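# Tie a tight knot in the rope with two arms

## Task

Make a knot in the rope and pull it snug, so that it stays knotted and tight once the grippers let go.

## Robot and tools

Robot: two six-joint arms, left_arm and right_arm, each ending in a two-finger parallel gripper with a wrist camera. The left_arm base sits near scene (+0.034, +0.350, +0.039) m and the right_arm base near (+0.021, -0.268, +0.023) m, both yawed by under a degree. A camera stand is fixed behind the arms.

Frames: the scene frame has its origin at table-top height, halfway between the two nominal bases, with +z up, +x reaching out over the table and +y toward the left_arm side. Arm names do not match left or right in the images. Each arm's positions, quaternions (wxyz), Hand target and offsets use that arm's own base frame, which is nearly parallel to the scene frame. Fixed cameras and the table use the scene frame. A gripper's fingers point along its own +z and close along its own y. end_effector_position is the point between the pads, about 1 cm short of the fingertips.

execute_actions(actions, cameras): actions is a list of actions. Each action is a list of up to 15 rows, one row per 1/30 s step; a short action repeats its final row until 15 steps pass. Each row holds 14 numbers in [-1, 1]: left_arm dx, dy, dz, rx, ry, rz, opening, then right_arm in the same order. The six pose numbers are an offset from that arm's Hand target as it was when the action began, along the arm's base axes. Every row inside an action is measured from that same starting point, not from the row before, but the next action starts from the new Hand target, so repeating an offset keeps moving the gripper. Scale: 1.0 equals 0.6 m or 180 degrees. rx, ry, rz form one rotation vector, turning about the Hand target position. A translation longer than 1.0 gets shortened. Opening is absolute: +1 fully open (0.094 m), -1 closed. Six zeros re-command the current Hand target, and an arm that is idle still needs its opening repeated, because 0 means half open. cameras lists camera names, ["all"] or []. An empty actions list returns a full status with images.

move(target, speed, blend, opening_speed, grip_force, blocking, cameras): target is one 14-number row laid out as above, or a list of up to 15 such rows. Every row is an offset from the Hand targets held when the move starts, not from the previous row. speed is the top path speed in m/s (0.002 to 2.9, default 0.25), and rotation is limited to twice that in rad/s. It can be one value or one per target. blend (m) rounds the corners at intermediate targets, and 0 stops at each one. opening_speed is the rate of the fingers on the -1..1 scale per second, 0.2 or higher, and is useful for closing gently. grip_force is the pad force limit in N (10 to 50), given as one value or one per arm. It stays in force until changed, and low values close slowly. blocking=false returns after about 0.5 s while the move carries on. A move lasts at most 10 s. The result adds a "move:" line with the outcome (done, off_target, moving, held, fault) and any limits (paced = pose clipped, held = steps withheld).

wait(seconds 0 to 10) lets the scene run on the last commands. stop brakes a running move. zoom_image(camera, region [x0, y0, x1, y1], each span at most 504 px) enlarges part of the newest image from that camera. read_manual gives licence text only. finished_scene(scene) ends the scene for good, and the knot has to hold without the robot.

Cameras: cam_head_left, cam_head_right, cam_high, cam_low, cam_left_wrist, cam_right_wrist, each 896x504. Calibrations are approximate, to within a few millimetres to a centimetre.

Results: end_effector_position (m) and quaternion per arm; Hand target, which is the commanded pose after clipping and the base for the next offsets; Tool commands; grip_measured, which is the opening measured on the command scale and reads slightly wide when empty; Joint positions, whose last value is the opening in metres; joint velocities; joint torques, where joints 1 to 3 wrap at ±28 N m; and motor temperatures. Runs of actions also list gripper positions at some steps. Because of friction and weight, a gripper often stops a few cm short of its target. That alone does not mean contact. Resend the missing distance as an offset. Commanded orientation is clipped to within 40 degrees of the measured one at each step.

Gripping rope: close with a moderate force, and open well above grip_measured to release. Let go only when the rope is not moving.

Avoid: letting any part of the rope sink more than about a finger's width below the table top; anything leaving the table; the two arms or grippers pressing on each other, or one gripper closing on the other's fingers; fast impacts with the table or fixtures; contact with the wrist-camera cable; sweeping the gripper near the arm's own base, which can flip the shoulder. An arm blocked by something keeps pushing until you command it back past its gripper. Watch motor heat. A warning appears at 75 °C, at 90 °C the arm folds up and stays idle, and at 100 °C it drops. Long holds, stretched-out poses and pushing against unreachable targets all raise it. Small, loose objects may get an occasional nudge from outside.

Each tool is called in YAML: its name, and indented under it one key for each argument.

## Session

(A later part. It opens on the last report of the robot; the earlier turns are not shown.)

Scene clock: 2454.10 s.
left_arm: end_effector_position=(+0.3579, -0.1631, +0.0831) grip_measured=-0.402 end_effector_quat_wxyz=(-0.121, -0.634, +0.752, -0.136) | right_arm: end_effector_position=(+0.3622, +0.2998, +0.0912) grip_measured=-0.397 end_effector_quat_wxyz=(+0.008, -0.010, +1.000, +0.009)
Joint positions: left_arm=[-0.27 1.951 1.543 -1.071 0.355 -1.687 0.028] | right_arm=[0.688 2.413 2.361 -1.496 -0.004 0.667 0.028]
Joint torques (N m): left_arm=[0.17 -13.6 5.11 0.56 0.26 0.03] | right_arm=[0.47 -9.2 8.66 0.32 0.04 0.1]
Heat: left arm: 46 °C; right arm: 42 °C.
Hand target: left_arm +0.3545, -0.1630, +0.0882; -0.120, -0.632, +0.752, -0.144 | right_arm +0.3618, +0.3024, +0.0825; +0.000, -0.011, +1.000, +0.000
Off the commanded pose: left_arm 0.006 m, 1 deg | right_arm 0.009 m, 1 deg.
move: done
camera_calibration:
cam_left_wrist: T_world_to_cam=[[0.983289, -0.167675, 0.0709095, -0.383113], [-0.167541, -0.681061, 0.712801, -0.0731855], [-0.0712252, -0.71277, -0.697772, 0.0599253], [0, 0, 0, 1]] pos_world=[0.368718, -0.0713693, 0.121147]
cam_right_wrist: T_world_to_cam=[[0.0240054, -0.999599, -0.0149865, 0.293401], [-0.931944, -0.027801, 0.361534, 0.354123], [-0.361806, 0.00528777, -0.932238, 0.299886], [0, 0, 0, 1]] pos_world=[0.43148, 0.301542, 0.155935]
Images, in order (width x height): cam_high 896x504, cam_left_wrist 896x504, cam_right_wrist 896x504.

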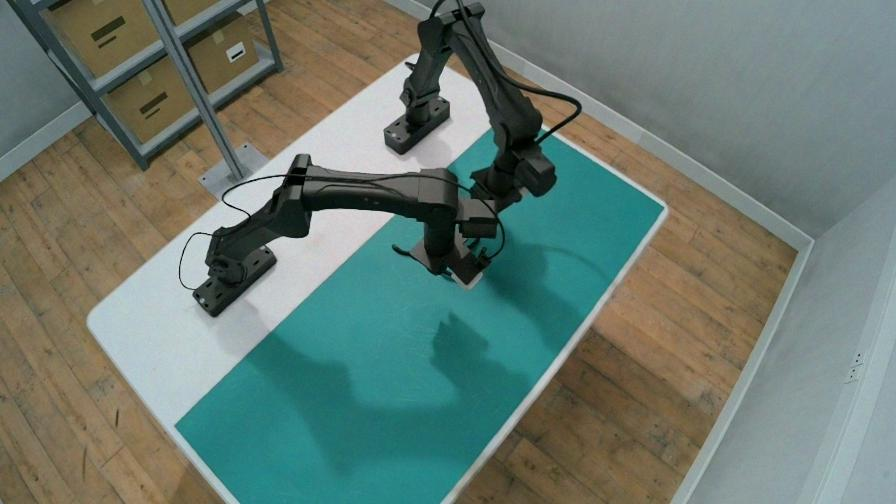

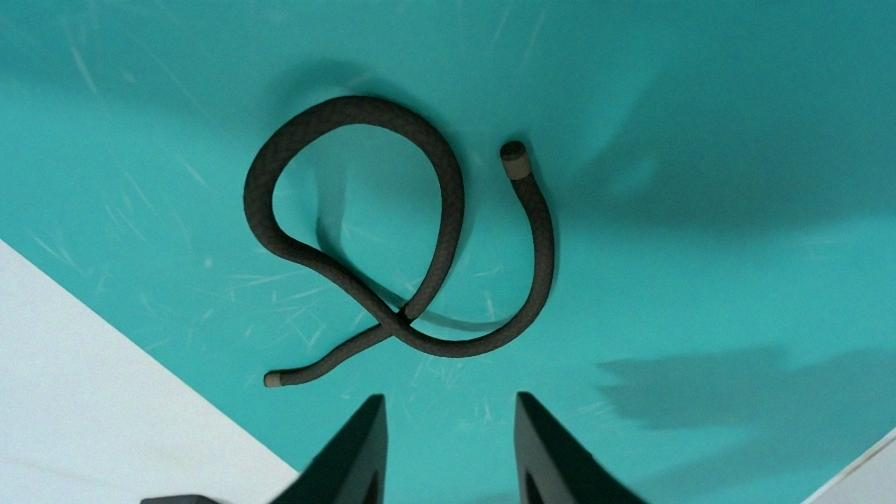

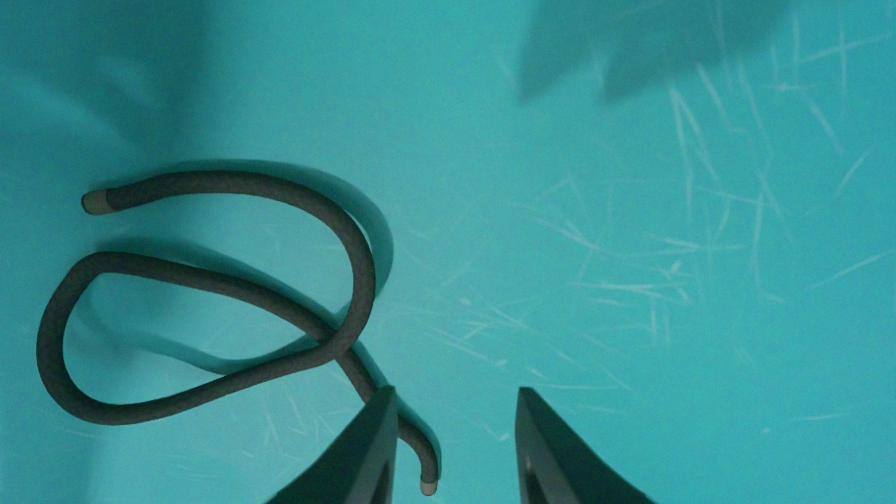

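move:
  target:
    - [0,0,0,0,0,0,-0.5,-0.010,0.058,-0.1,0,0,0,-0.4]
    - [0,0,0,0,0,0,-0.5,-0.010,0.06,-0.171,0,0,0,-0.4]
  speed: 0.2
  blend: [0.02,0]

move:
  target:
    - [0.008,-0.018,-0.1,0,0,0,-0.5,0,0,0,0,0,0,-0.87]
    - [0.008,-0.02,-0.2,0,0,0,-0.5,0,0,0,0,0,0,-0.87]
  speed: 0.2
  blend: [0.02,0]
  cameras: ["cam_high","cam_left_wrist","cam_right_wrist"]

Scene clock: 2485.60 s.
left_arm: end_effector_position=(+0.3579, -0.1631, +0.0832) grip_measured=-0.498 end_effector_quat_wxyz=(-0.121, -0.634, +0.752, -0.136) | right_arm: end_effector_position=(+0.3592, +0.3416, +0.0002) grip_measured=-0.397 end_effector_quat_wxyz=(+0.012, -0.013, +1.000, +0.014)
Joint positions: left_arm=[-0.27 1.951 1.543 -1.071 0.355 -1.687 0.024] | right_arm=[0.757 2.527 2.206 -1.215 -0.004 0.731 0.028]
Joint torques (N m): left_arm=[0.18 -13.59 5.11 0.56 0.27 0.03] | right_arm=[0.09 -10.04 5.29 0.71 0.04 0.1]
Heat: left arm: 46 °C; right arm: 41 °C.
Hand target: left_arm +0.3544, -0.1630, +0.0882; -0.120, -0.631, +0.752, -0.144 | right_arm +0.3558, +0.3382, -0.0202; +0.000, -0.011, +1.000, +0.000
Off the commanded pose: left_arm 0.006 m, 1 deg | right_arm 0.021 m, 2 deg.
move: off_target (right_arm); blend cut to 0 m at target 1

Scene clock: 2487.63 s.
left_arm: end_effector_position=(+0.3576, -0.1725, -0.0195) grip_measured=-0.498 end_effector_quat_wxyz=(-0.125, -0.632, +0.752, -0.142) | right_arm: end_effector_position=(+0.3592, +0.3417, +0.0002) grip_measured=-0.839 end_effector_quat_wxyz=(+0.012, -0.013, +1.000, +0.014)
Joint positions: left_arm=[-0.288 2.09 1.308 -0.683 0.367 -1.706 0.024] | right_arm=[0.757 2.527 2.206 -1.214 -0.004 0.731 0.008]
Joint torques (N m): left_arm=[-0.53 -9.66 4.74 1.03 0.13 -0.06] | right_arm=[0.09 -10.04 5.31 0.7 0.04 0.1]
Heat: left arm: 46 °C; right arm: 41 °C.
Hand target: left_arm +0.3593, -0.1749, -0.0318; -0.120, -0.632, +0.752, -0.144 | right_arm +0.3559, +0.3382, -0.0202; +0.000, -0.011, +1.000, +0.000
Off the commanded pose: left_arm 0.013 m, 1 deg | right_arm 0.021 m, 2 deg.
move: off_target (left_arm, right_arm); blend cut to 0 m at target 1
camera_calibration:
cam_left_wrist: T_world_to_cam=[[0.982779, -0.168262, 0.0763717, -0.376985], [-0.170857, -0.670061, 0.722375, -0.00324966], [-0.0703746, -0.722984, -0.687271, -0.020237], [0, 0, 0, 1]] pos_world=[0.368514, -0.0802408, 0.0172302]
cam_right_wrist: T_world_to_cam=[[0.029212, -0.999266, -0.024796, 0.332027], [-0.934649, -0.0361007, 0.353733, 0.389251], [-0.354369, 0.0128423, -0.935018, 0.208517], [0, 0, 0, 1]] pos_world=[0.428005, 0.343158, 0.0655088]
Images, in order (width x height): cam_high 896x504, cam_left_wrist 896x504, cam_right_wrist 896x504.

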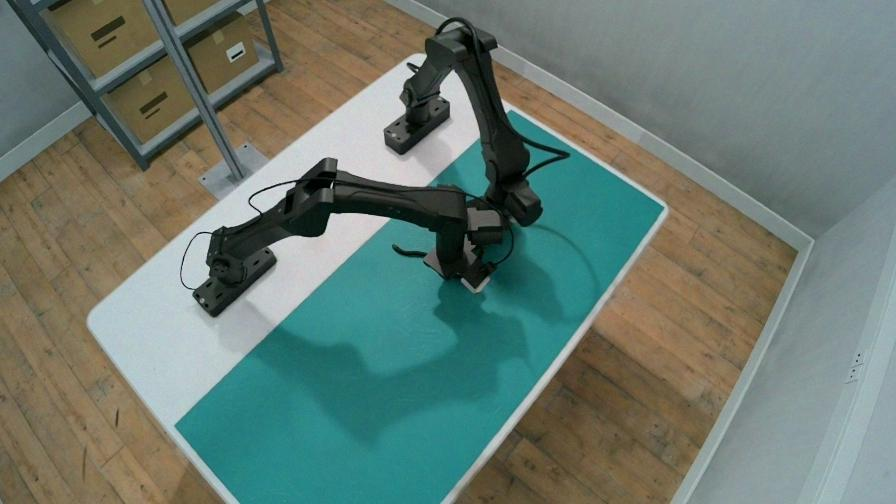

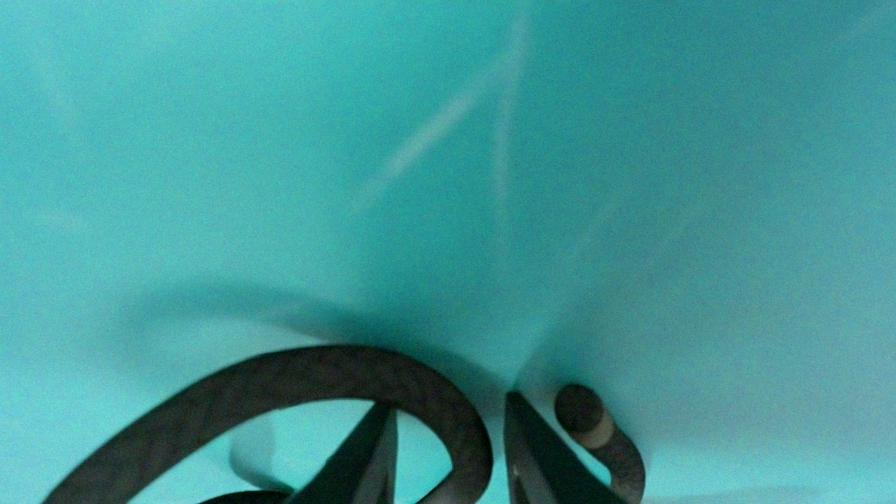

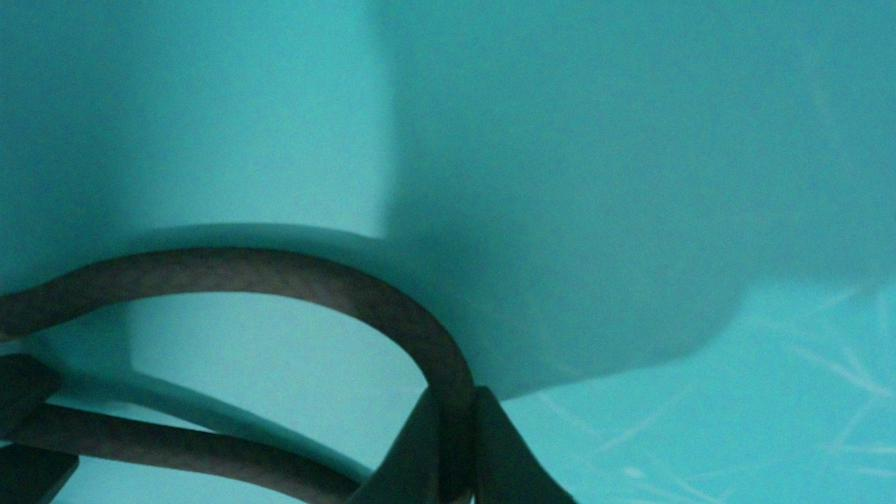

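move:
  target: [0,0,0,0,0,0,-0.87,0,0,0,0,0,0,-0.87]
  opening_speed: 1.0

move:
  target: [0,0,0.12,0,0,0,-0.87,0,0,0,0,0,0,-0.87]
  speed: 0.12
  cameras: ["cam_head_right","cam_left_wrist","cam_right_wrist"]

Scene clock: 2492.77 s.
left_arm: end_effector_position=(+0.3621, -0.1746, -0.0188) grip_measured=-0.864 end_effector_quat_wxyz=(-0.120, -0.630, +0.752, -0.151) | right_arm: end_effector_position=(+0.3592, +0.3417, +0.0002) grip_measured=-0.839 end_effector_quat_wxyz=(+0.012, -0.013, +1.000, +0.014)
Joint positions: left_arm=[-0.29 2.09 1.308 -0.662 0.368 -1.707 0.006] | right_arm=[0.757 2.527 2.206 -1.214 -0.004 0.731 0.008]
Joint torques (N m): left_arm=[-0.42 -9.69 4.75 0.85 0.11 -0.06] | right_arm=[0.08 -10.03 5.31 0.71 0.05 0.1]
Heat: left arm: 46 °C; right arm: 41 °C.
Hand target: left_arm +0.3594, -0.1748, -0.0318; -0.120, -0.632, +0.752, -0.144 | right_arm +0.3559, +0.3382, -0.0202; +0.000, -0.011, +1.000, +0.000
Off the commanded pose: left_arm 0.013 m, 1 deg | right_arm 0.021 m, 2 deg.
move: off_target (left_arm, right_arm)

Scene clock: 2493.63 s.
left_arm: end_effector_position=(+0.3603, -0.1741, +0.0128) grip_measured=-0.866 end_effector_quat_wxyz=(-0.121, -0.631, +0.752, -0.149) | right_arm: end_effector_position=(+0.3592, +0.3417, +0.0002) grip_measured=-0.839 end_effector_quat_wxyz=(+0.012, -0.013, +1.000, +0.014)
Joint positions: left_arm=[-0.29 2.031 1.358 -0.776 0.369 -1.708 0.006] | right_arm=[0.757 2.527 2.206 -1.214 -0.004 0.731 0.008]
Joint velocities: left_arm=[-0.017 -0.012 -0.002 0.007 0.037 -0.081 -0.004] | right_arm=[within noise]
Joint torques (N m): left_arm=[0.08 -10.69 6.19 0.49 0.21 0.01] | right_arm=[0.09 -10.07 5.29 0.71 0.04 0.1]
Heat: left arm: 46 °C; right arm: 41 °C.
Hand target: left_arm +0.3575, -0.1732, +0.0089; -0.126, -0.632, +0.751, -0.143 (not the last commanded pose) | right_arm +0.3558, +0.3382, -0.0202; +0.000, -0.011, +1.000, +0.000
Off the commanded pose: left_arm 0.027 m, 1 deg | right_arm 0.021 m, 2 deg.
move: held (left_arm; a check stopped the path), off_target (right_arm); limits=held
pose unreachable (left arm): on one or more control steps of this call, first in action 0 (counted from 0), this arm could not follow its commanded pose, so it was not sent that pose on those steps. It may still have moved: this result reports where it is.
cause: moving toward the commanded pose would bring a part of the arm too close to another arm (this arm's gripper housing and the right arm's wrist (the part past joint 4), along the way the arms are being sent, or toward where that arm still pushes).
camera_calibration:
cam_left_wrist: T_world_to_cam=[[0.981564, -0.167647, 0.0917973, -0.382038], [-0.18137, -0.665415, 0.724105, -0.0225692], [-0.0603108, -0.727404, -0.683553, -0.00352541], [0, 0, 0, 1]] pos_world=[0.370689, -0.0816299, 0.0490028]
cam_right_wrist: T_world_to_cam=[[0.029212, -0.999266, -0.024796, 0.332027], [-0.934649, -0.0361007, 0.353733, 0.389251], [-0.354369, 0.0128423, -0.935018, 0.208517], [0, 0, 0, 1]] pos_world=[0.428005, 0.343158, 0.0655088]
Images, in order (width x height): cam_head_right 896x504, cam_left_wrist 896x504, cam_right_wrist 896x504.

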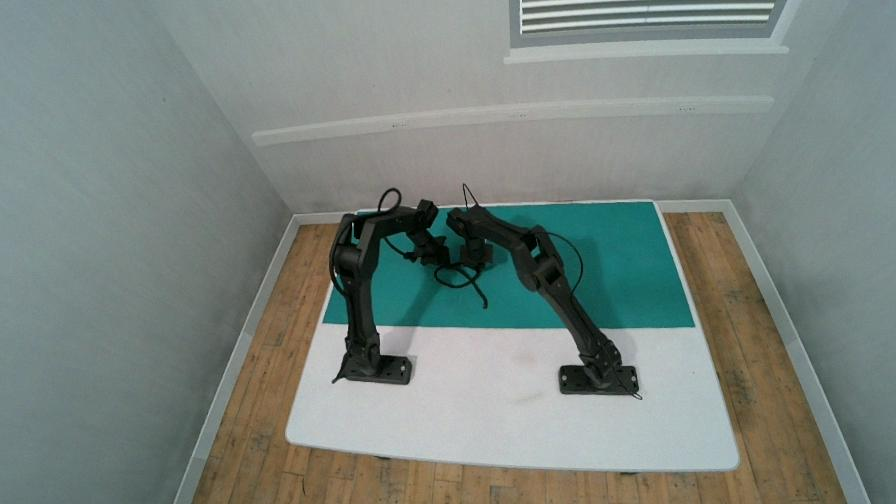

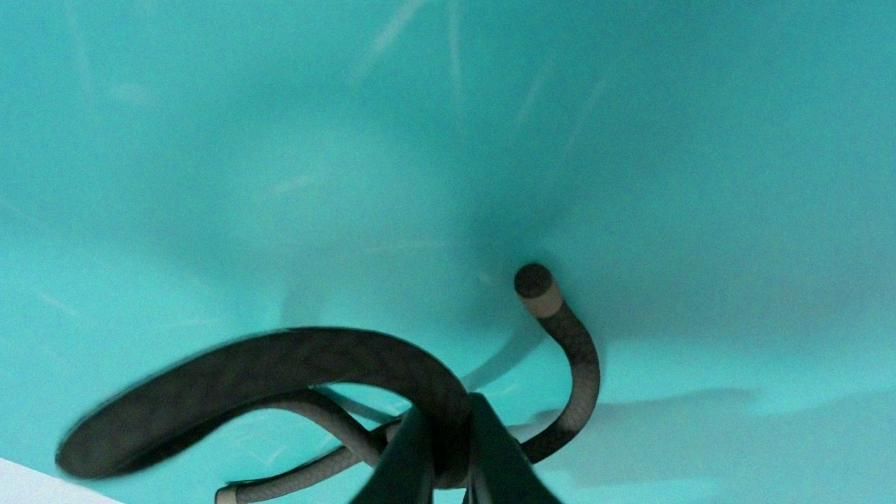

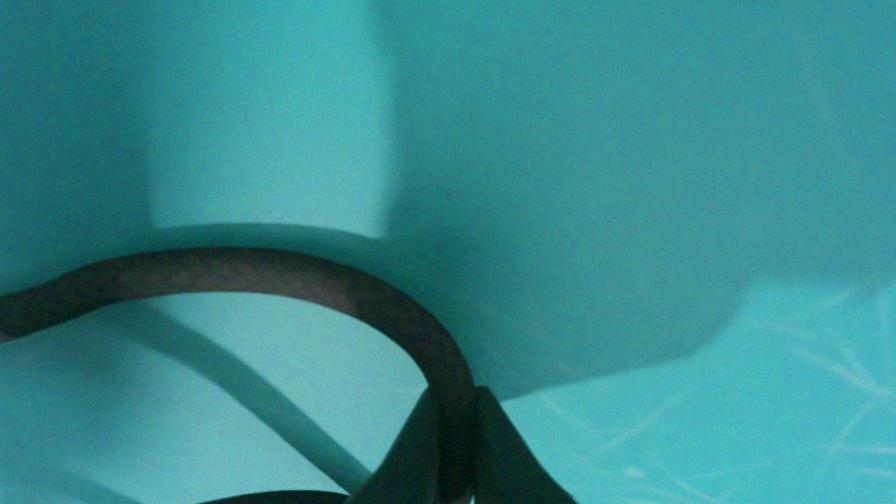

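move:
  target: [0,0,0.0,0,0,0,-0.87,0,0,0.01,0.08,0,0,-0.87]
  speed: 0.12

move:
  target:
    - [0,0.02,0.01,-0.05,0,0,-0.87,0,0,0,0,0,0,-0.87]
    - [0.0,0.025,0.06,-0.06,0,0,-0.87,0,0,0,0,0,0,-0.87]
  speed: 0.12
  cameras: ["cam_head_right","cam_left_wrist","cam_right_wrist"]

Scene clock: 2501.07 s.
left_arm: end_effector_position=(+0.3603, -0.1741, +0.0128) grip_measured=-0.869 end_effector_quat_wxyz=(-0.121, -0.631, +0.752, -0.149) | right_arm: end_effector_position=(+0.3572, +0.3425, -0.0045) grip_measured=-0.839 end_effector_quat_wxyz=(+0.003, -0.010, +0.992, +0.127)
Joint positions: left_arm=[-0.29 2.031 1.358 -0.776 0.369 -1.708 0.006] | right_arm=[0.692 2.367 1.872 -0.908 -0.193 0.689 0.008]
Joint torques (N m): left_arm=[0.09 -10.7 6.12 0.49 0.2 0.01] | right_arm=[-0.38 -11.55 3.85 1.21 -0.1 -0.04]
Heat: left arm: 45 °C; right arm: 41 °C.
Hand target: left_arm +0.3575, -0.1732, +0.0089; -0.126, -0.632, +0.751, -0.143 | right_arm +0.3558, +0.3383, -0.0141; +0.001, -0.011, +0.992, +0.125
Off the commanded pose: left_arm 0.005 m, 1 deg | right_arm 0.011 m, 0 deg.
move: off_target (right_arm)

Scene clock: 2503.13 s.
left_arm: end_effector_position=(+0.3520, -0.1573, +0.0292) grip_measured=-0.868 end_effector_quat_wxyz=(-0.189, -0.621, +0.734, -0.200) | right_arm: end_effector_position=(+0.3572, +0.3425, -0.0045) grip_measured=-0.839 end_effector_quat_wxyz=(+0.003, -0.010, +0.992, +0.127)
Joint positions: left_arm=[-0.175 1.997 1.319 -0.819 0.552 -1.6 0.006] | right_arm=[0.692 2.367 1.872 -0.908 -0.193 0.689 0.008]
Joint torques (N m): left_arm=[0.44 -13.09 8.38 0.22 0.43 0.03] | right_arm=[-0.38 -11.59 3.88 1.21 -0.11 -0.03]
Heat: left arm: 45 °C; right arm: 41 °C.
Hand target: left_arm +0.3574, -0.1583, +0.0449; -0.184, -0.617, +0.735, -0.213 | right_arm +0.3558, +0.3383, -0.0141; +0.001, -0.011, +0.992, +0.125
Off the commanded pose: left_arm 0.017 m, 2 deg | right_arm 0.011 m, 0 deg.
move: off_target (left_arm, right_arm)
camera_calibration:
cam_left_wrist: T_world_to_cam=[[0.9849, -0.153271, 0.080498, -0.371113], [-0.151095, -0.534029, 0.831855, -0.0179059], [-0.0845112, -0.831457, -0.549124, 0.00768711], [0, 0, 0, 1]] pos_world=[0.363453, -0.0600516, 0.0489901]
cam_right_wrist: T_world_to_cam=[[0.0232353, -0.968111, -0.249441, 0.323243], [-0.927422, -0.114038, 0.356207, 0.413123], [-0.373294, 0.223061, -0.900498, 0.138273], [0, 0, 0, 1]] pos_world=[0.427245, 0.329204, 0.0579871]
Images, in order (width x height): cam_head_right 896x504, cam_left_wrist 896x504, cam_right_wrist 896x504.

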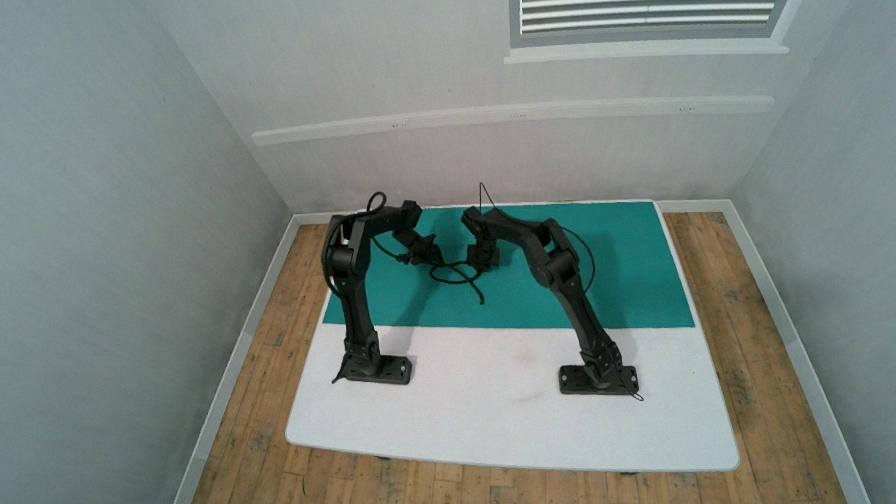

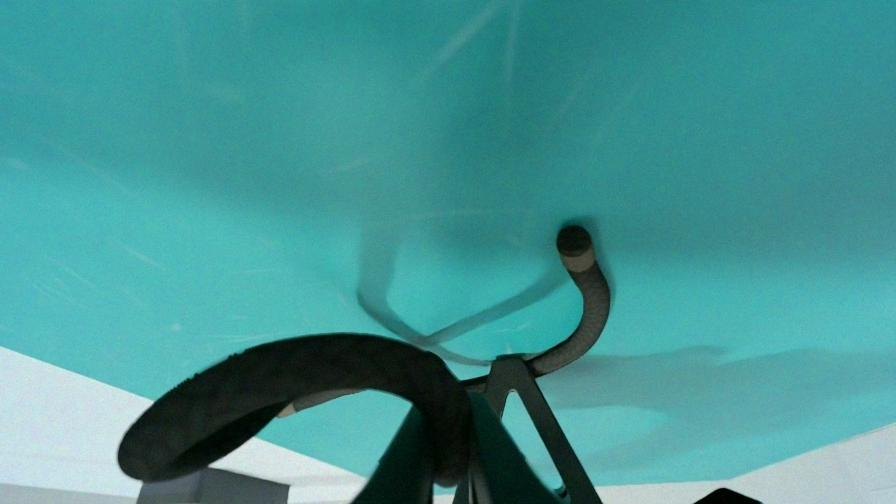

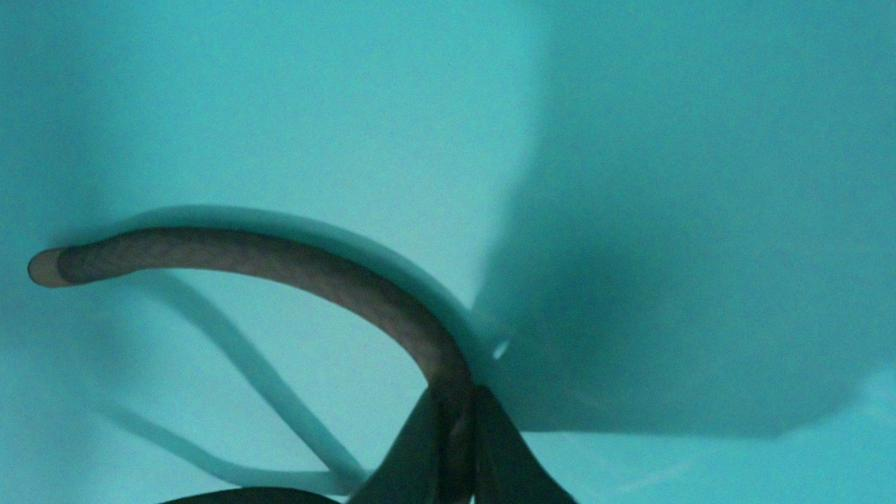

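move:
  target:
    - [0.07,0.01,0.015,0,0,0,-0.87,0,0,0,0,0,0,-0.87]
    - [0.13,0.012,0.0,0,0,0,-0.87,0,0,0,0,0,0,-0.87]
  speed: 0.12
  blend: [0.02,0]
  cameras: ["cam_head_right","cam_left_wrist","cam_right_wrist"]

Scene clock: 2518.13 s.
left_arm: end_effector_position=(+0.4334, -0.1509, +0.0461) grip_measured=-0.868 end_effector_quat_wxyz=(-0.176, -0.616, +0.737, -0.215) | right_arm: end_effector_position=(+0.3572, +0.3425, -0.0045) grip_measured=-0.839 end_effector_quat_wxyz=(+0.003, -0.010, +0.992, +0.127)
Joint positions: left_arm=[-0.128 2.241 1.773 -1.015 0.557 -1.547 0.006] | right_arm=[0.692 2.367 1.872 -0.908 -0.193 0.689 0.008]
Joint torques (N m): left_arm=[0.4 -11.59 9.24 0.23 0.42 0.04] | right_arm=[-0.36 -11.59 3.86 1.22 -0.1 -0.03]
Heat: left arm: 45 °C; right arm: 40 °C.
Hand target: left_arm +0.4355, -0.1511, +0.0449; -0.184, -0.617, +0.735, -0.213 | right_arm +0.3558, +0.3383, -0.0141; +0.001, -0.011, +0.992, +0.125
Off the commanded pose: left_arm 0.002 m, 1 deg | right_arm 0.011 m, 0 deg.
move: off_target (right_arm); blend cut to 0.0186 m at target 1
camera_calibration:
cam_left_wrist: T_world_to_cam=[[0.980958, -0.151302, 0.121772, -0.451638], [-0.184372, -0.528356, 0.828762, -0.000898013], [-0.0610542, -0.835433, -0.546191, 0.0182727], [0, 0, 0, 1]] pos_world=[0.443988, -0.0535425, 0.0657214]
cam_right_wrist: T_world_to_cam=[[0.0232353, -0.968111, -0.249441, 0.323243], [-0.927422, -0.114038, 0.356207, 0.413123], [-0.373294, 0.223061, -0.900498, 0.138273], [0, 0, 0, 1]] pos_world=[0.427245, 0.329204, 0.0579871]
Images, in order (width x height): cam_head_right 896x504, cam_left_wrist 896x504, cam_right_wrist 896x504.

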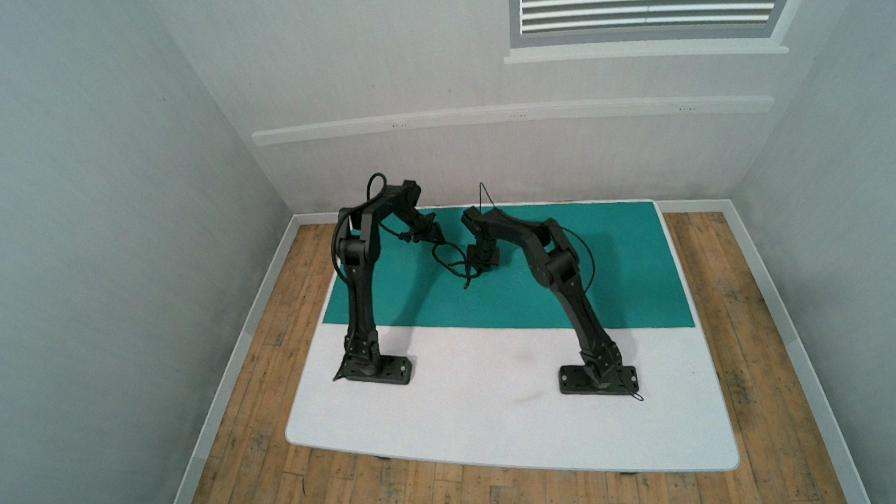

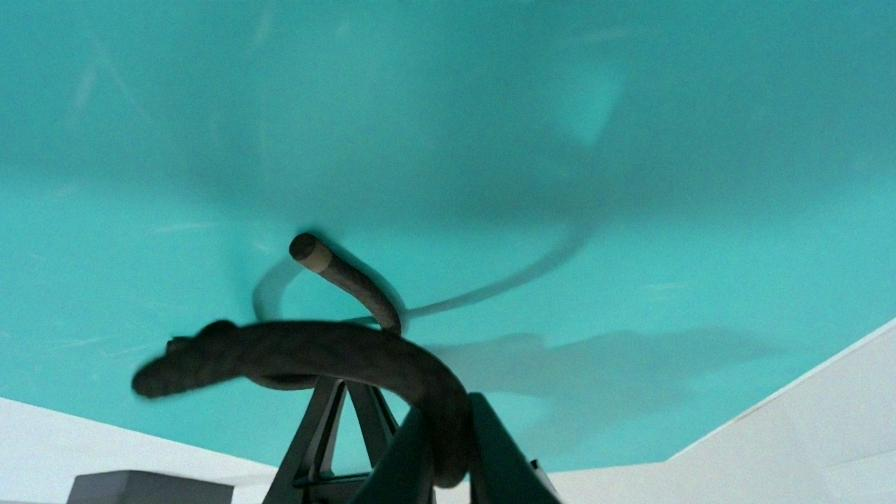

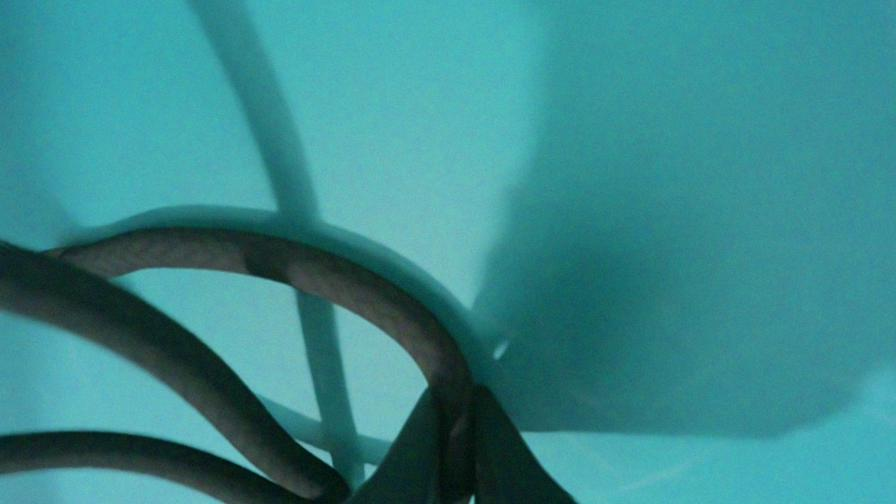

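move:
  target: [0,0,-0.122,0,0,0,-0.87,0,0,0,0,0,0,-0.87]
  speed: 0.1
  cameras: ["cam_head_right","cam_left_wrist","cam_right_wrist"]

Scene clock: 2526.73 s.
left_arm: end_effector_position=(+0.4403, -0.1522, -0.0157) grip_measured=-0.869 end_effector_quat_wxyz=(-0.174, -0.614, +0.738, -0.218) | right_arm: end_effector_position=(+0.3572, +0.3425, -0.0045) grip_measured=-0.839 end_effector_quat_wxyz=(+0.003, -0.010, +0.992, +0.127)
Joint positions: left_arm=[-0.128 2.344 1.691 -0.824 0.559 -1.544 0.006] | right_arm=[0.692 2.367 1.872 -0.908 -0.193 0.689 0.008]
Joint velocities: left_arm=[0.007 0.017 -0.012 -0.007 -0.022 -0.022 0.012] | right_arm=[within noise]
Joint torques (N m): left_arm=[0.39 -12.22 5.07 0.61 0.4 0.03] | right_arm=[-0.38 -11.59 3.86 1.22 -0.1 -0.03]
Heat: left arm: 46 °C; right arm: 40 °C.
Hand target: left_arm +0.4354, -0.1511, -0.0283; -0.185, -0.617, +0.735, -0.213 | right_arm +0.3558, +0.3383, -0.0141; +0.001, -0.011, +0.992, +0.125
Off the commanded pose: left_arm 0.014 m, 1 deg | right_arm 0.011 m, 0 deg.
move: off_target (left_arm, right_arm)
camera_calibration:
cam_left_wrist: T_world_to_cam=[[0.979676, -0.153311, 0.129348, -0.450685], [-0.191667, -0.525323, 0.829035, 0.0546118], [-0.0591505, -0.836978, -0.544031, -0.0171189], [0, 0, 0, 1]] pos_world=[0.45098, -0.0547341, 0.00370685]
cam_right_wrist: T_world_to_cam=[[0.0232353, -0.968111, -0.249441, 0.323243], [-0.927422, -0.114038, 0.356207, 0.413123], [-0.373294, 0.223061, -0.900498, 0.138273], [0, 0, 0, 1]] pos_world=[0.427245, 0.329204, 0.0579871]
Images, in order (width x height): cam_head_right 896x504, cam_left_wrist 896x504, cam_right_wrist 896x504.

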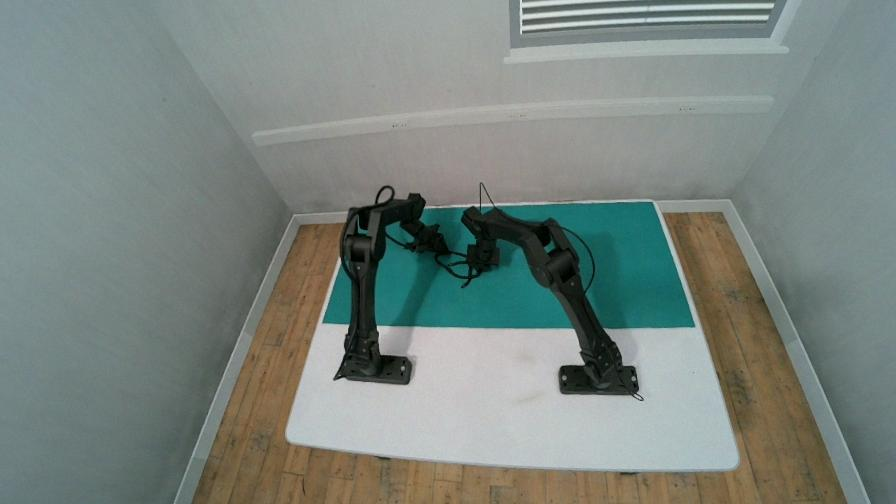

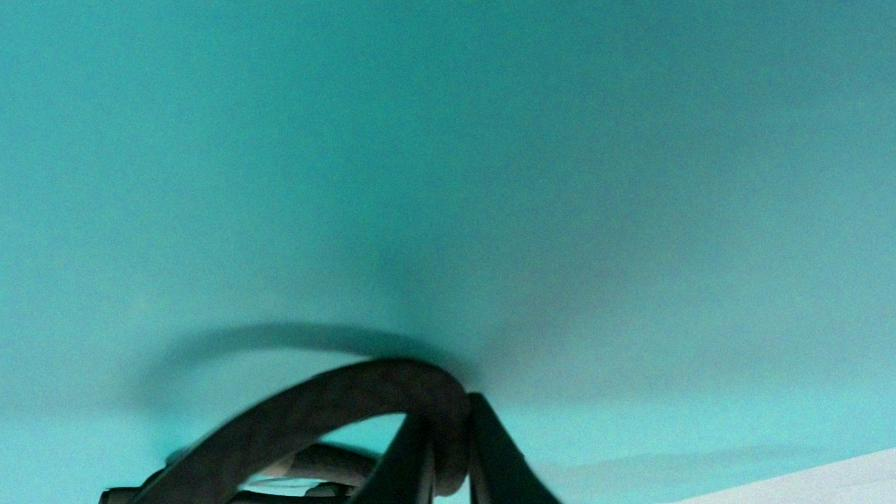

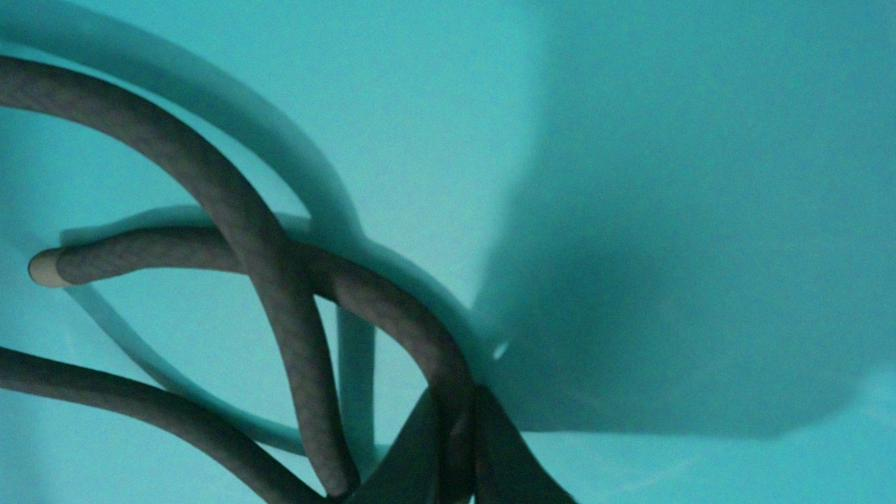

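move:
  target: [0,0,0,0,0,0,-0.5,0,0,0,0,0,0,-0.87]
  opening_speed: 0.3
  cameras: ["cam_left_wrist","cam_right_wrist"]

Scene clock: 2531.83 s.
left_arm: end_effector_position=(+0.4415, -0.1523, -0.0155) grip_measured=-0.502 end_effector_quat_wxyz=(-0.172, -0.614, +0.738, -0.220) | right_arm: end_effector_position=(+0.3572, +0.3425, -0.0045) grip_measured=-0.839 end_effector_quat_wxyz=(+0.003, -0.010, +0.992, +0.127)
Joint positions: left_arm=[-0.128 2.344 1.691 -0.819 0.559 -1.544 0.023] | right_arm=[0.692 2.367 1.872 -0.908 -0.193 0.689 0.008]
Joint torques (N m): left_arm=[0.39 -12.21 5.08 0.58 0.4 0.03] | right_arm=[-0.36 -11.59 3.86 1.22 -0.1 -0.03]
Heat: left arm: 46 °C; right arm: 40 °C.
Hand target: left_arm +0.4355, -0.1511, -0.0283; -0.184, -0.617, +0.735, -0.213 | right_arm +0.3558, +0.3383, -0.0141; +0.001, -0.011, +0.992, +0.125
Off the commanded pose: left_arm 0.014 m, 2 deg | right_arm 0.011 m, 0 deg.
move: off_target (left_arm, right_arm)
camera_calibration:
cam_left_wrist: T_world_to_cam=[[0.978986, -0.153225, 0.13457, -0.451485], [-0.196001, -0.524783, 0.828364, 0.0566851], [-0.0563057, -0.837332, -0.543787, -0.0183939], [0, 0, 0, 1]] pos_world=[0.452072, -0.0548331, 0.00379812]
cam_right_wrist: T_world_to_cam=[[0.0232353, -0.968111, -0.249441, 0.323243], [-0.927422, -0.114038, 0.356207, 0.413123], [-0.373294, 0.223061, -0.900498, 0.138273], [0, 0, 0, 1]] pos_world=[0.427245, 0.329204, 0.0579871]
Images, in order (width x height): cam_left_wrist 896x504, cam_right_wrist 896x504.

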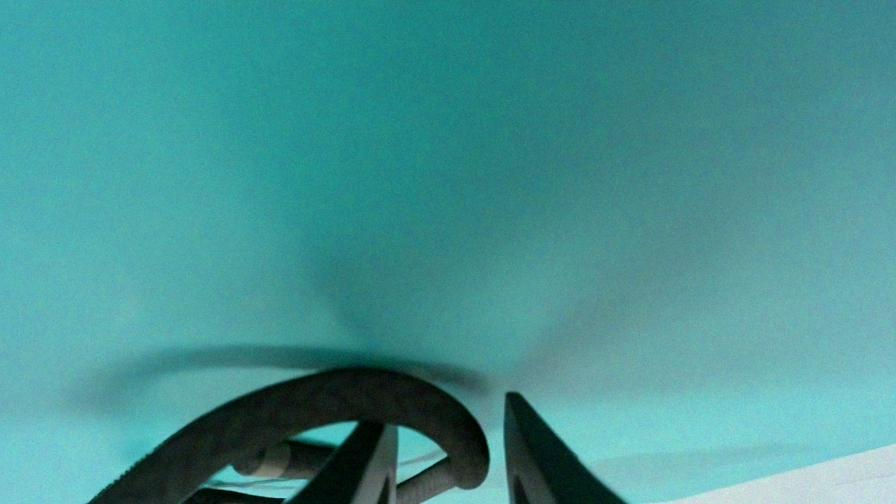

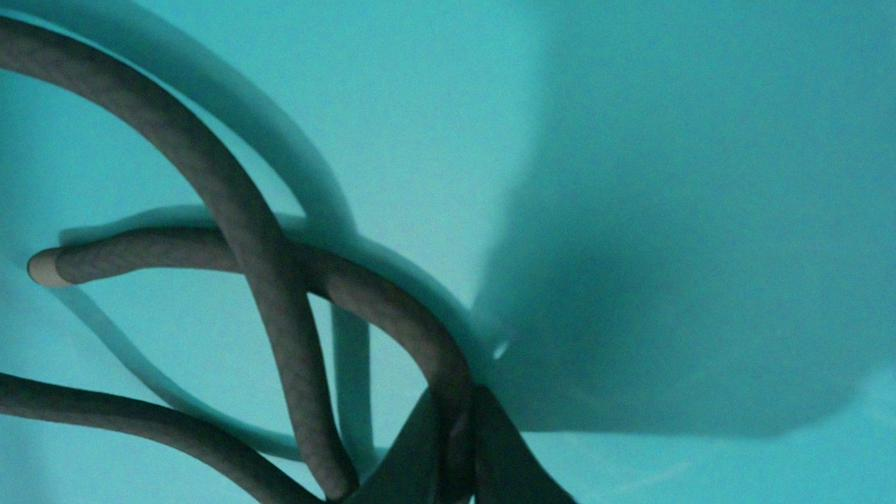

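move:
  target:
    - [0,0.07,0.1,0,0,0,-0.5,0,0,0,0,0,0,-0.87]
    - [-0.1,0.1,0.22,0,0,0,-0.5,0,0,0,0,0,0,-0.87]
  speed: 0.15
  blend: [0.02,0]
  cameras: ["cam_left_wrist","cam_right_wrist"]

Scene clock: 2541.03 s.
left_arm: end_effector_position=(+0.3866, -0.0917, +0.1019) grip_measured=-0.502 end_effector_quat_wxyz=(-0.174, -0.615, +0.737, -0.219) | right_arm: end_effector_position=(+0.3572, +0.3425, -0.0045) grip_measured=-0.839 end_effector_quat_wxyz=(+0.003, -0.010, +0.992, +0.127)
Joint positions: left_arm=[0.011 2.017 1.647 -1.193 0.567 -1.382 0.023] | right_arm=[0.692 2.367 1.872 -0.908 -0.193 0.689 0.008]
Joint torques (N m): left_arm=[0.36 -13.42 4.77 0.11 0.36 0.05] | right_arm=[-0.39 -11.59 3.86 1.23 -0.1 -0.03]
Heat: left arm: 46 °C; right arm: 40 °C.
Hand target: left_arm +0.3754, -0.0911, +0.1037; -0.185, -0.617, +0.735, -0.213 | right_arm +0.3558, +0.3383, -0.0141; +0.001, -0.011, +0.992, +0.125
Off the commanded pose: left_arm 0.011 m, 1 deg | right_arm 0.011 m, 0 deg.
move: off_target (left_arm, right_arm)
camera_calibration:
cam_left_wrist: T_world_to_cam=[[0.979813, -0.151673, 0.130238, -0.403972], [-0.191484, -0.5248, 0.829409, -0.0214687], [-0.0574503, -0.837604, -0.543249, 0.0934853], [0, 0, 0, 1]] pos_world=[0.397077, 0.00576506, 0.121205]
cam_right_wrist: T_world_to_cam=[[0.0232353, -0.968111, -0.249441, 0.323243], [-0.927422, -0.114038, 0.356207, 0.413123], [-0.373294, 0.223061, -0.900498, 0.138273], [0, 0, 0, 1]] pos_world=[0.427245, 0.329204, 0.0579871]
Images, in order (width x height): cam_left_wrist 896x504, cam_right_wrist 896x504.

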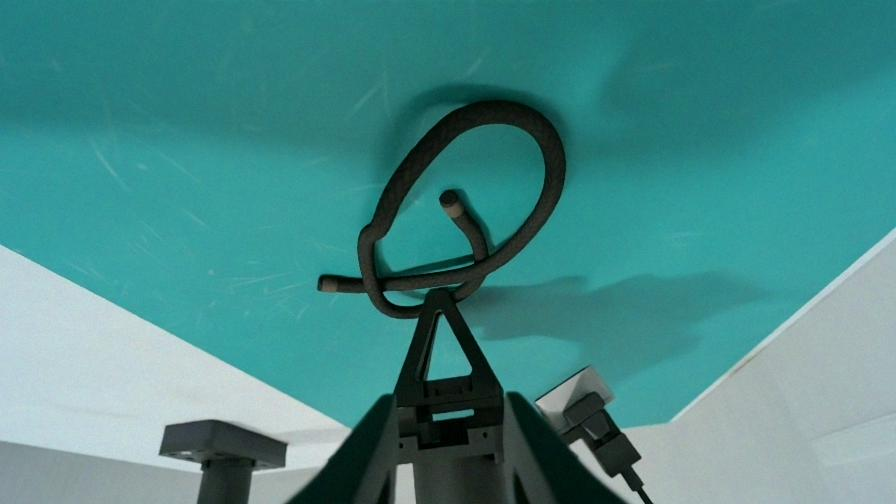

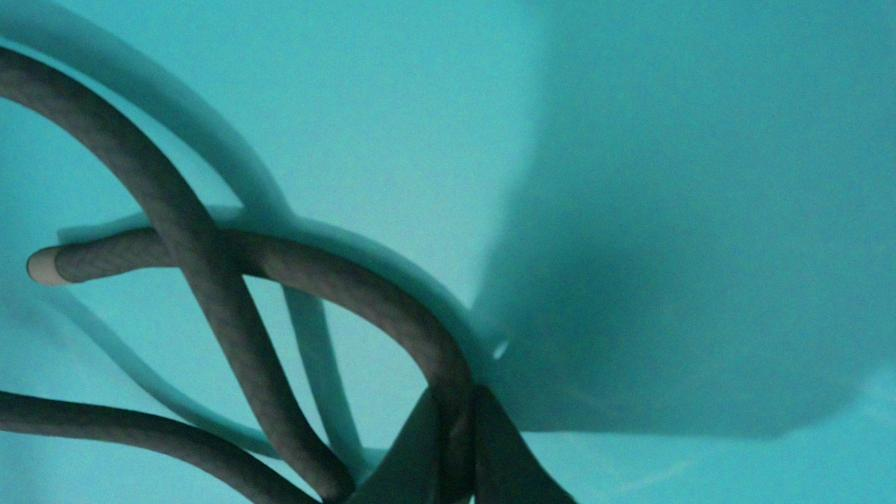

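move:
  target: [0.022,-0.13,-0.12,0,0,0.1,-0.5,0,0,0,0,0,0,-0.87]
  speed: 0.2
  cameras: ["cam_left_wrist","cam_right_wrist"]

Scene clock: 2554.30 s.
left_arm: end_effector_position=(+0.3919, -0.1708, +0.0271) grip_measured=-0.502 end_effector_quat_wxyz=(+0.155, +0.722, -0.631, +0.237) | right_arm: end_effector_position=(+0.3572, +0.3425, -0.0045) grip_measured=-0.839 end_effector_quat_wxyz=(+0.003, -0.010, +0.992, +0.127)
Joint positions: left_arm=[-0.209 1.993 1.286 -0.573 0.501 -1.99 0.023] | right_arm=[0.692 2.367 1.872 -0.908 -0.193 0.689 0.008]
Joint torques (N m): left_arm=[0.01 -13.81 4.9 0.88 0.16 -0.08] | right_arm=[-0.36 -11.58 3.86 1.22 -0.11 -0.03]
Heat: left arm: 48 °C; right arm: 41 °C.
Hand target: left_arm +0.3886, -0.1691, +0.0316; +0.149, +0.725, -0.629, +0.239 | right_arm +0.3558, +0.3383, -0.0141; +0.001, -0.011, +0.992, +0.125
Off the commanded pose: left_arm 0.006 m, 1 deg | right_arm 0.011 m, 0 deg.
move: off_target (right_arm)
camera_calibration:
cam_left_wrist: T_world_to_cam=[[0.983751, 0.151443, 0.0964328, -0.360195], [0.00159999, -0.544488, 0.838767, -0.0792408], [0.179532, -0.824984, -0.535883, -0.104032], [0, 0, 0, 1]] pos_world=[0.373146, -0.0744212, 0.0454505]
cam_right_wrist: T_world_to_cam=[[0.0232353, -0.968111, -0.249441, 0.323243], [-0.927422, -0.114038, 0.356207, 0.413123], [-0.373294, 0.223061, -0.900498, 0.138273], [0, 0, 0, 1]] pos_world=[0.427245, 0.329204, 0.0579871]
Images, in order (width x height): cam_left_wrist 896x504, cam_right_wrist 896x504.

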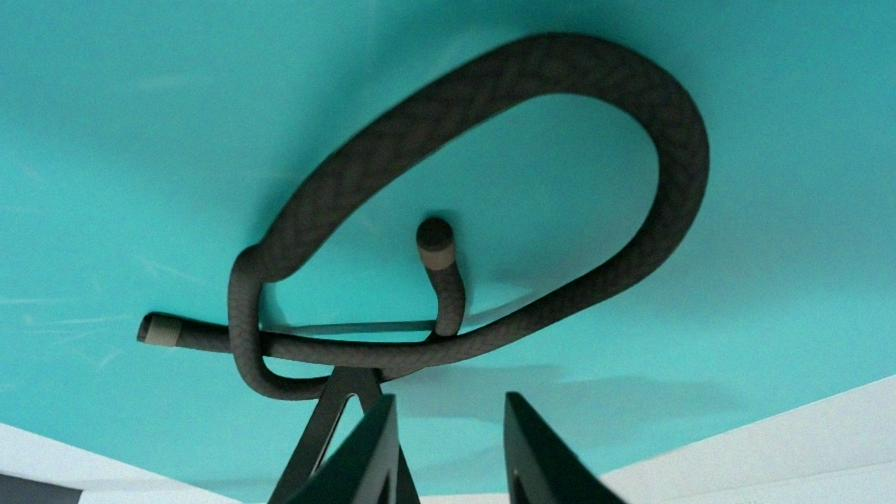

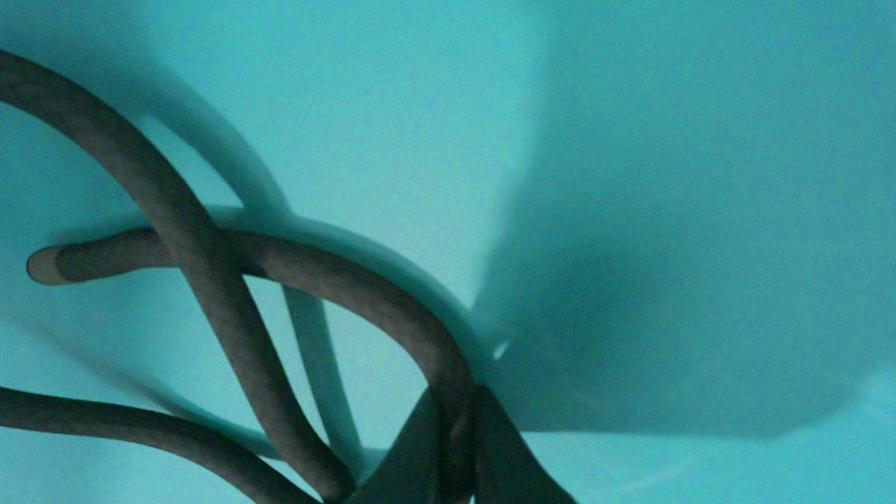

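move:
  target: [-0.001,-0.025,-0.06,0,0,0,-0.5,0,0,0,0,0,0,-0.87]
  speed: 0.15
  cameras: ["cam_left_wrist","cam_right_wrist"]

Scene clock: 2565.73 s.
left_arm: end_effector_position=(+0.3949, -0.1865, +0.0093) grip_measured=-0.502 end_effector_quat_wxyz=(+0.145, +0.717, -0.632, +0.255) | right_arm: end_effector_position=(+0.3572, +0.3425, -0.0045) grip_measured=-0.839 end_effector_quat_wxyz=(+0.003, -0.010, +0.992, +0.127)
Joint positions: left_arm=[-0.248 2.018 1.226 -0.424 0.489 -2.034 0.023] | right_arm=[0.692 2.367 1.872 -0.908 -0.193 0.689 0.008]
Joint torques (N m): left_arm=[-0.12 -9.77 5.03 0.95 0.15 -0.06] | right_arm=[-0.38 -11.59 3.86 1.22 -0.1 -0.03]
Heat: left arm: 47 °C; right arm: 41 °C.
Hand target: left_arm +0.3880, -0.1841, -0.0043; +0.149, +0.725, -0.629, +0.239 | right_arm +0.3558, +0.3383, -0.0141; +0.001, -0.011, +0.992, +0.125
Off the commanded pose: left_arm 0.015 m, 2 deg | right_arm 0.011 m, 0 deg.
move: off_target (left_arm, right_arm)
camera_calibration:
cam_left_wrist: T_world_to_cam=[[0.978632, 0.154204, 0.136013, -0.357001], [-0.0328755, -0.535629, 0.843813, -0.0575601], [0.202972, -0.830255, -0.519114, -0.137462], [0, 0, 0, 1]] pos_world=[0.375382, -0.0899081, 0.0257682]
cam_right_wrist: T_world_to_cam=[[0.0232353, -0.968111, -0.249441, 0.323243], [-0.927422, -0.114038, 0.356207, 0.413123], [-0.373294, 0.223061, -0.900498, 0.138273], [0, 0, 0, 1]] pos_world=[0.427245, 0.329204, 0.0579871]
Images, in order (width x height): cam_left_wrist 896x504, cam_right_wrist 896x504.

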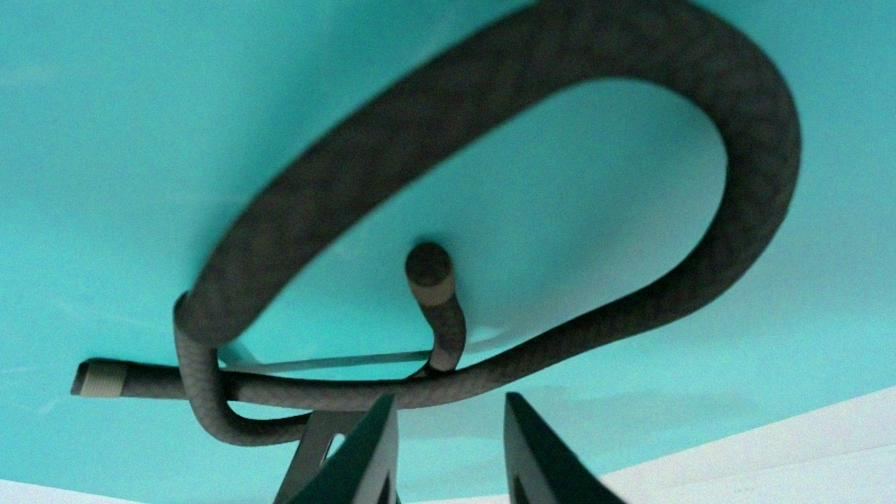

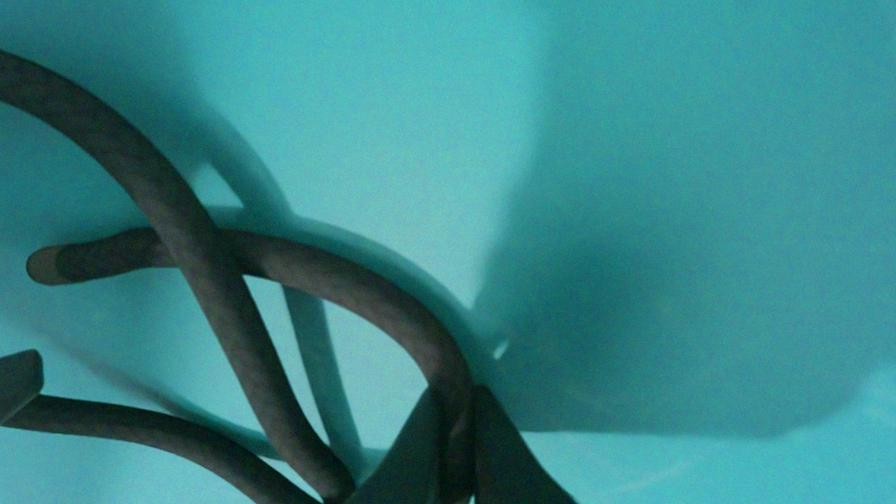

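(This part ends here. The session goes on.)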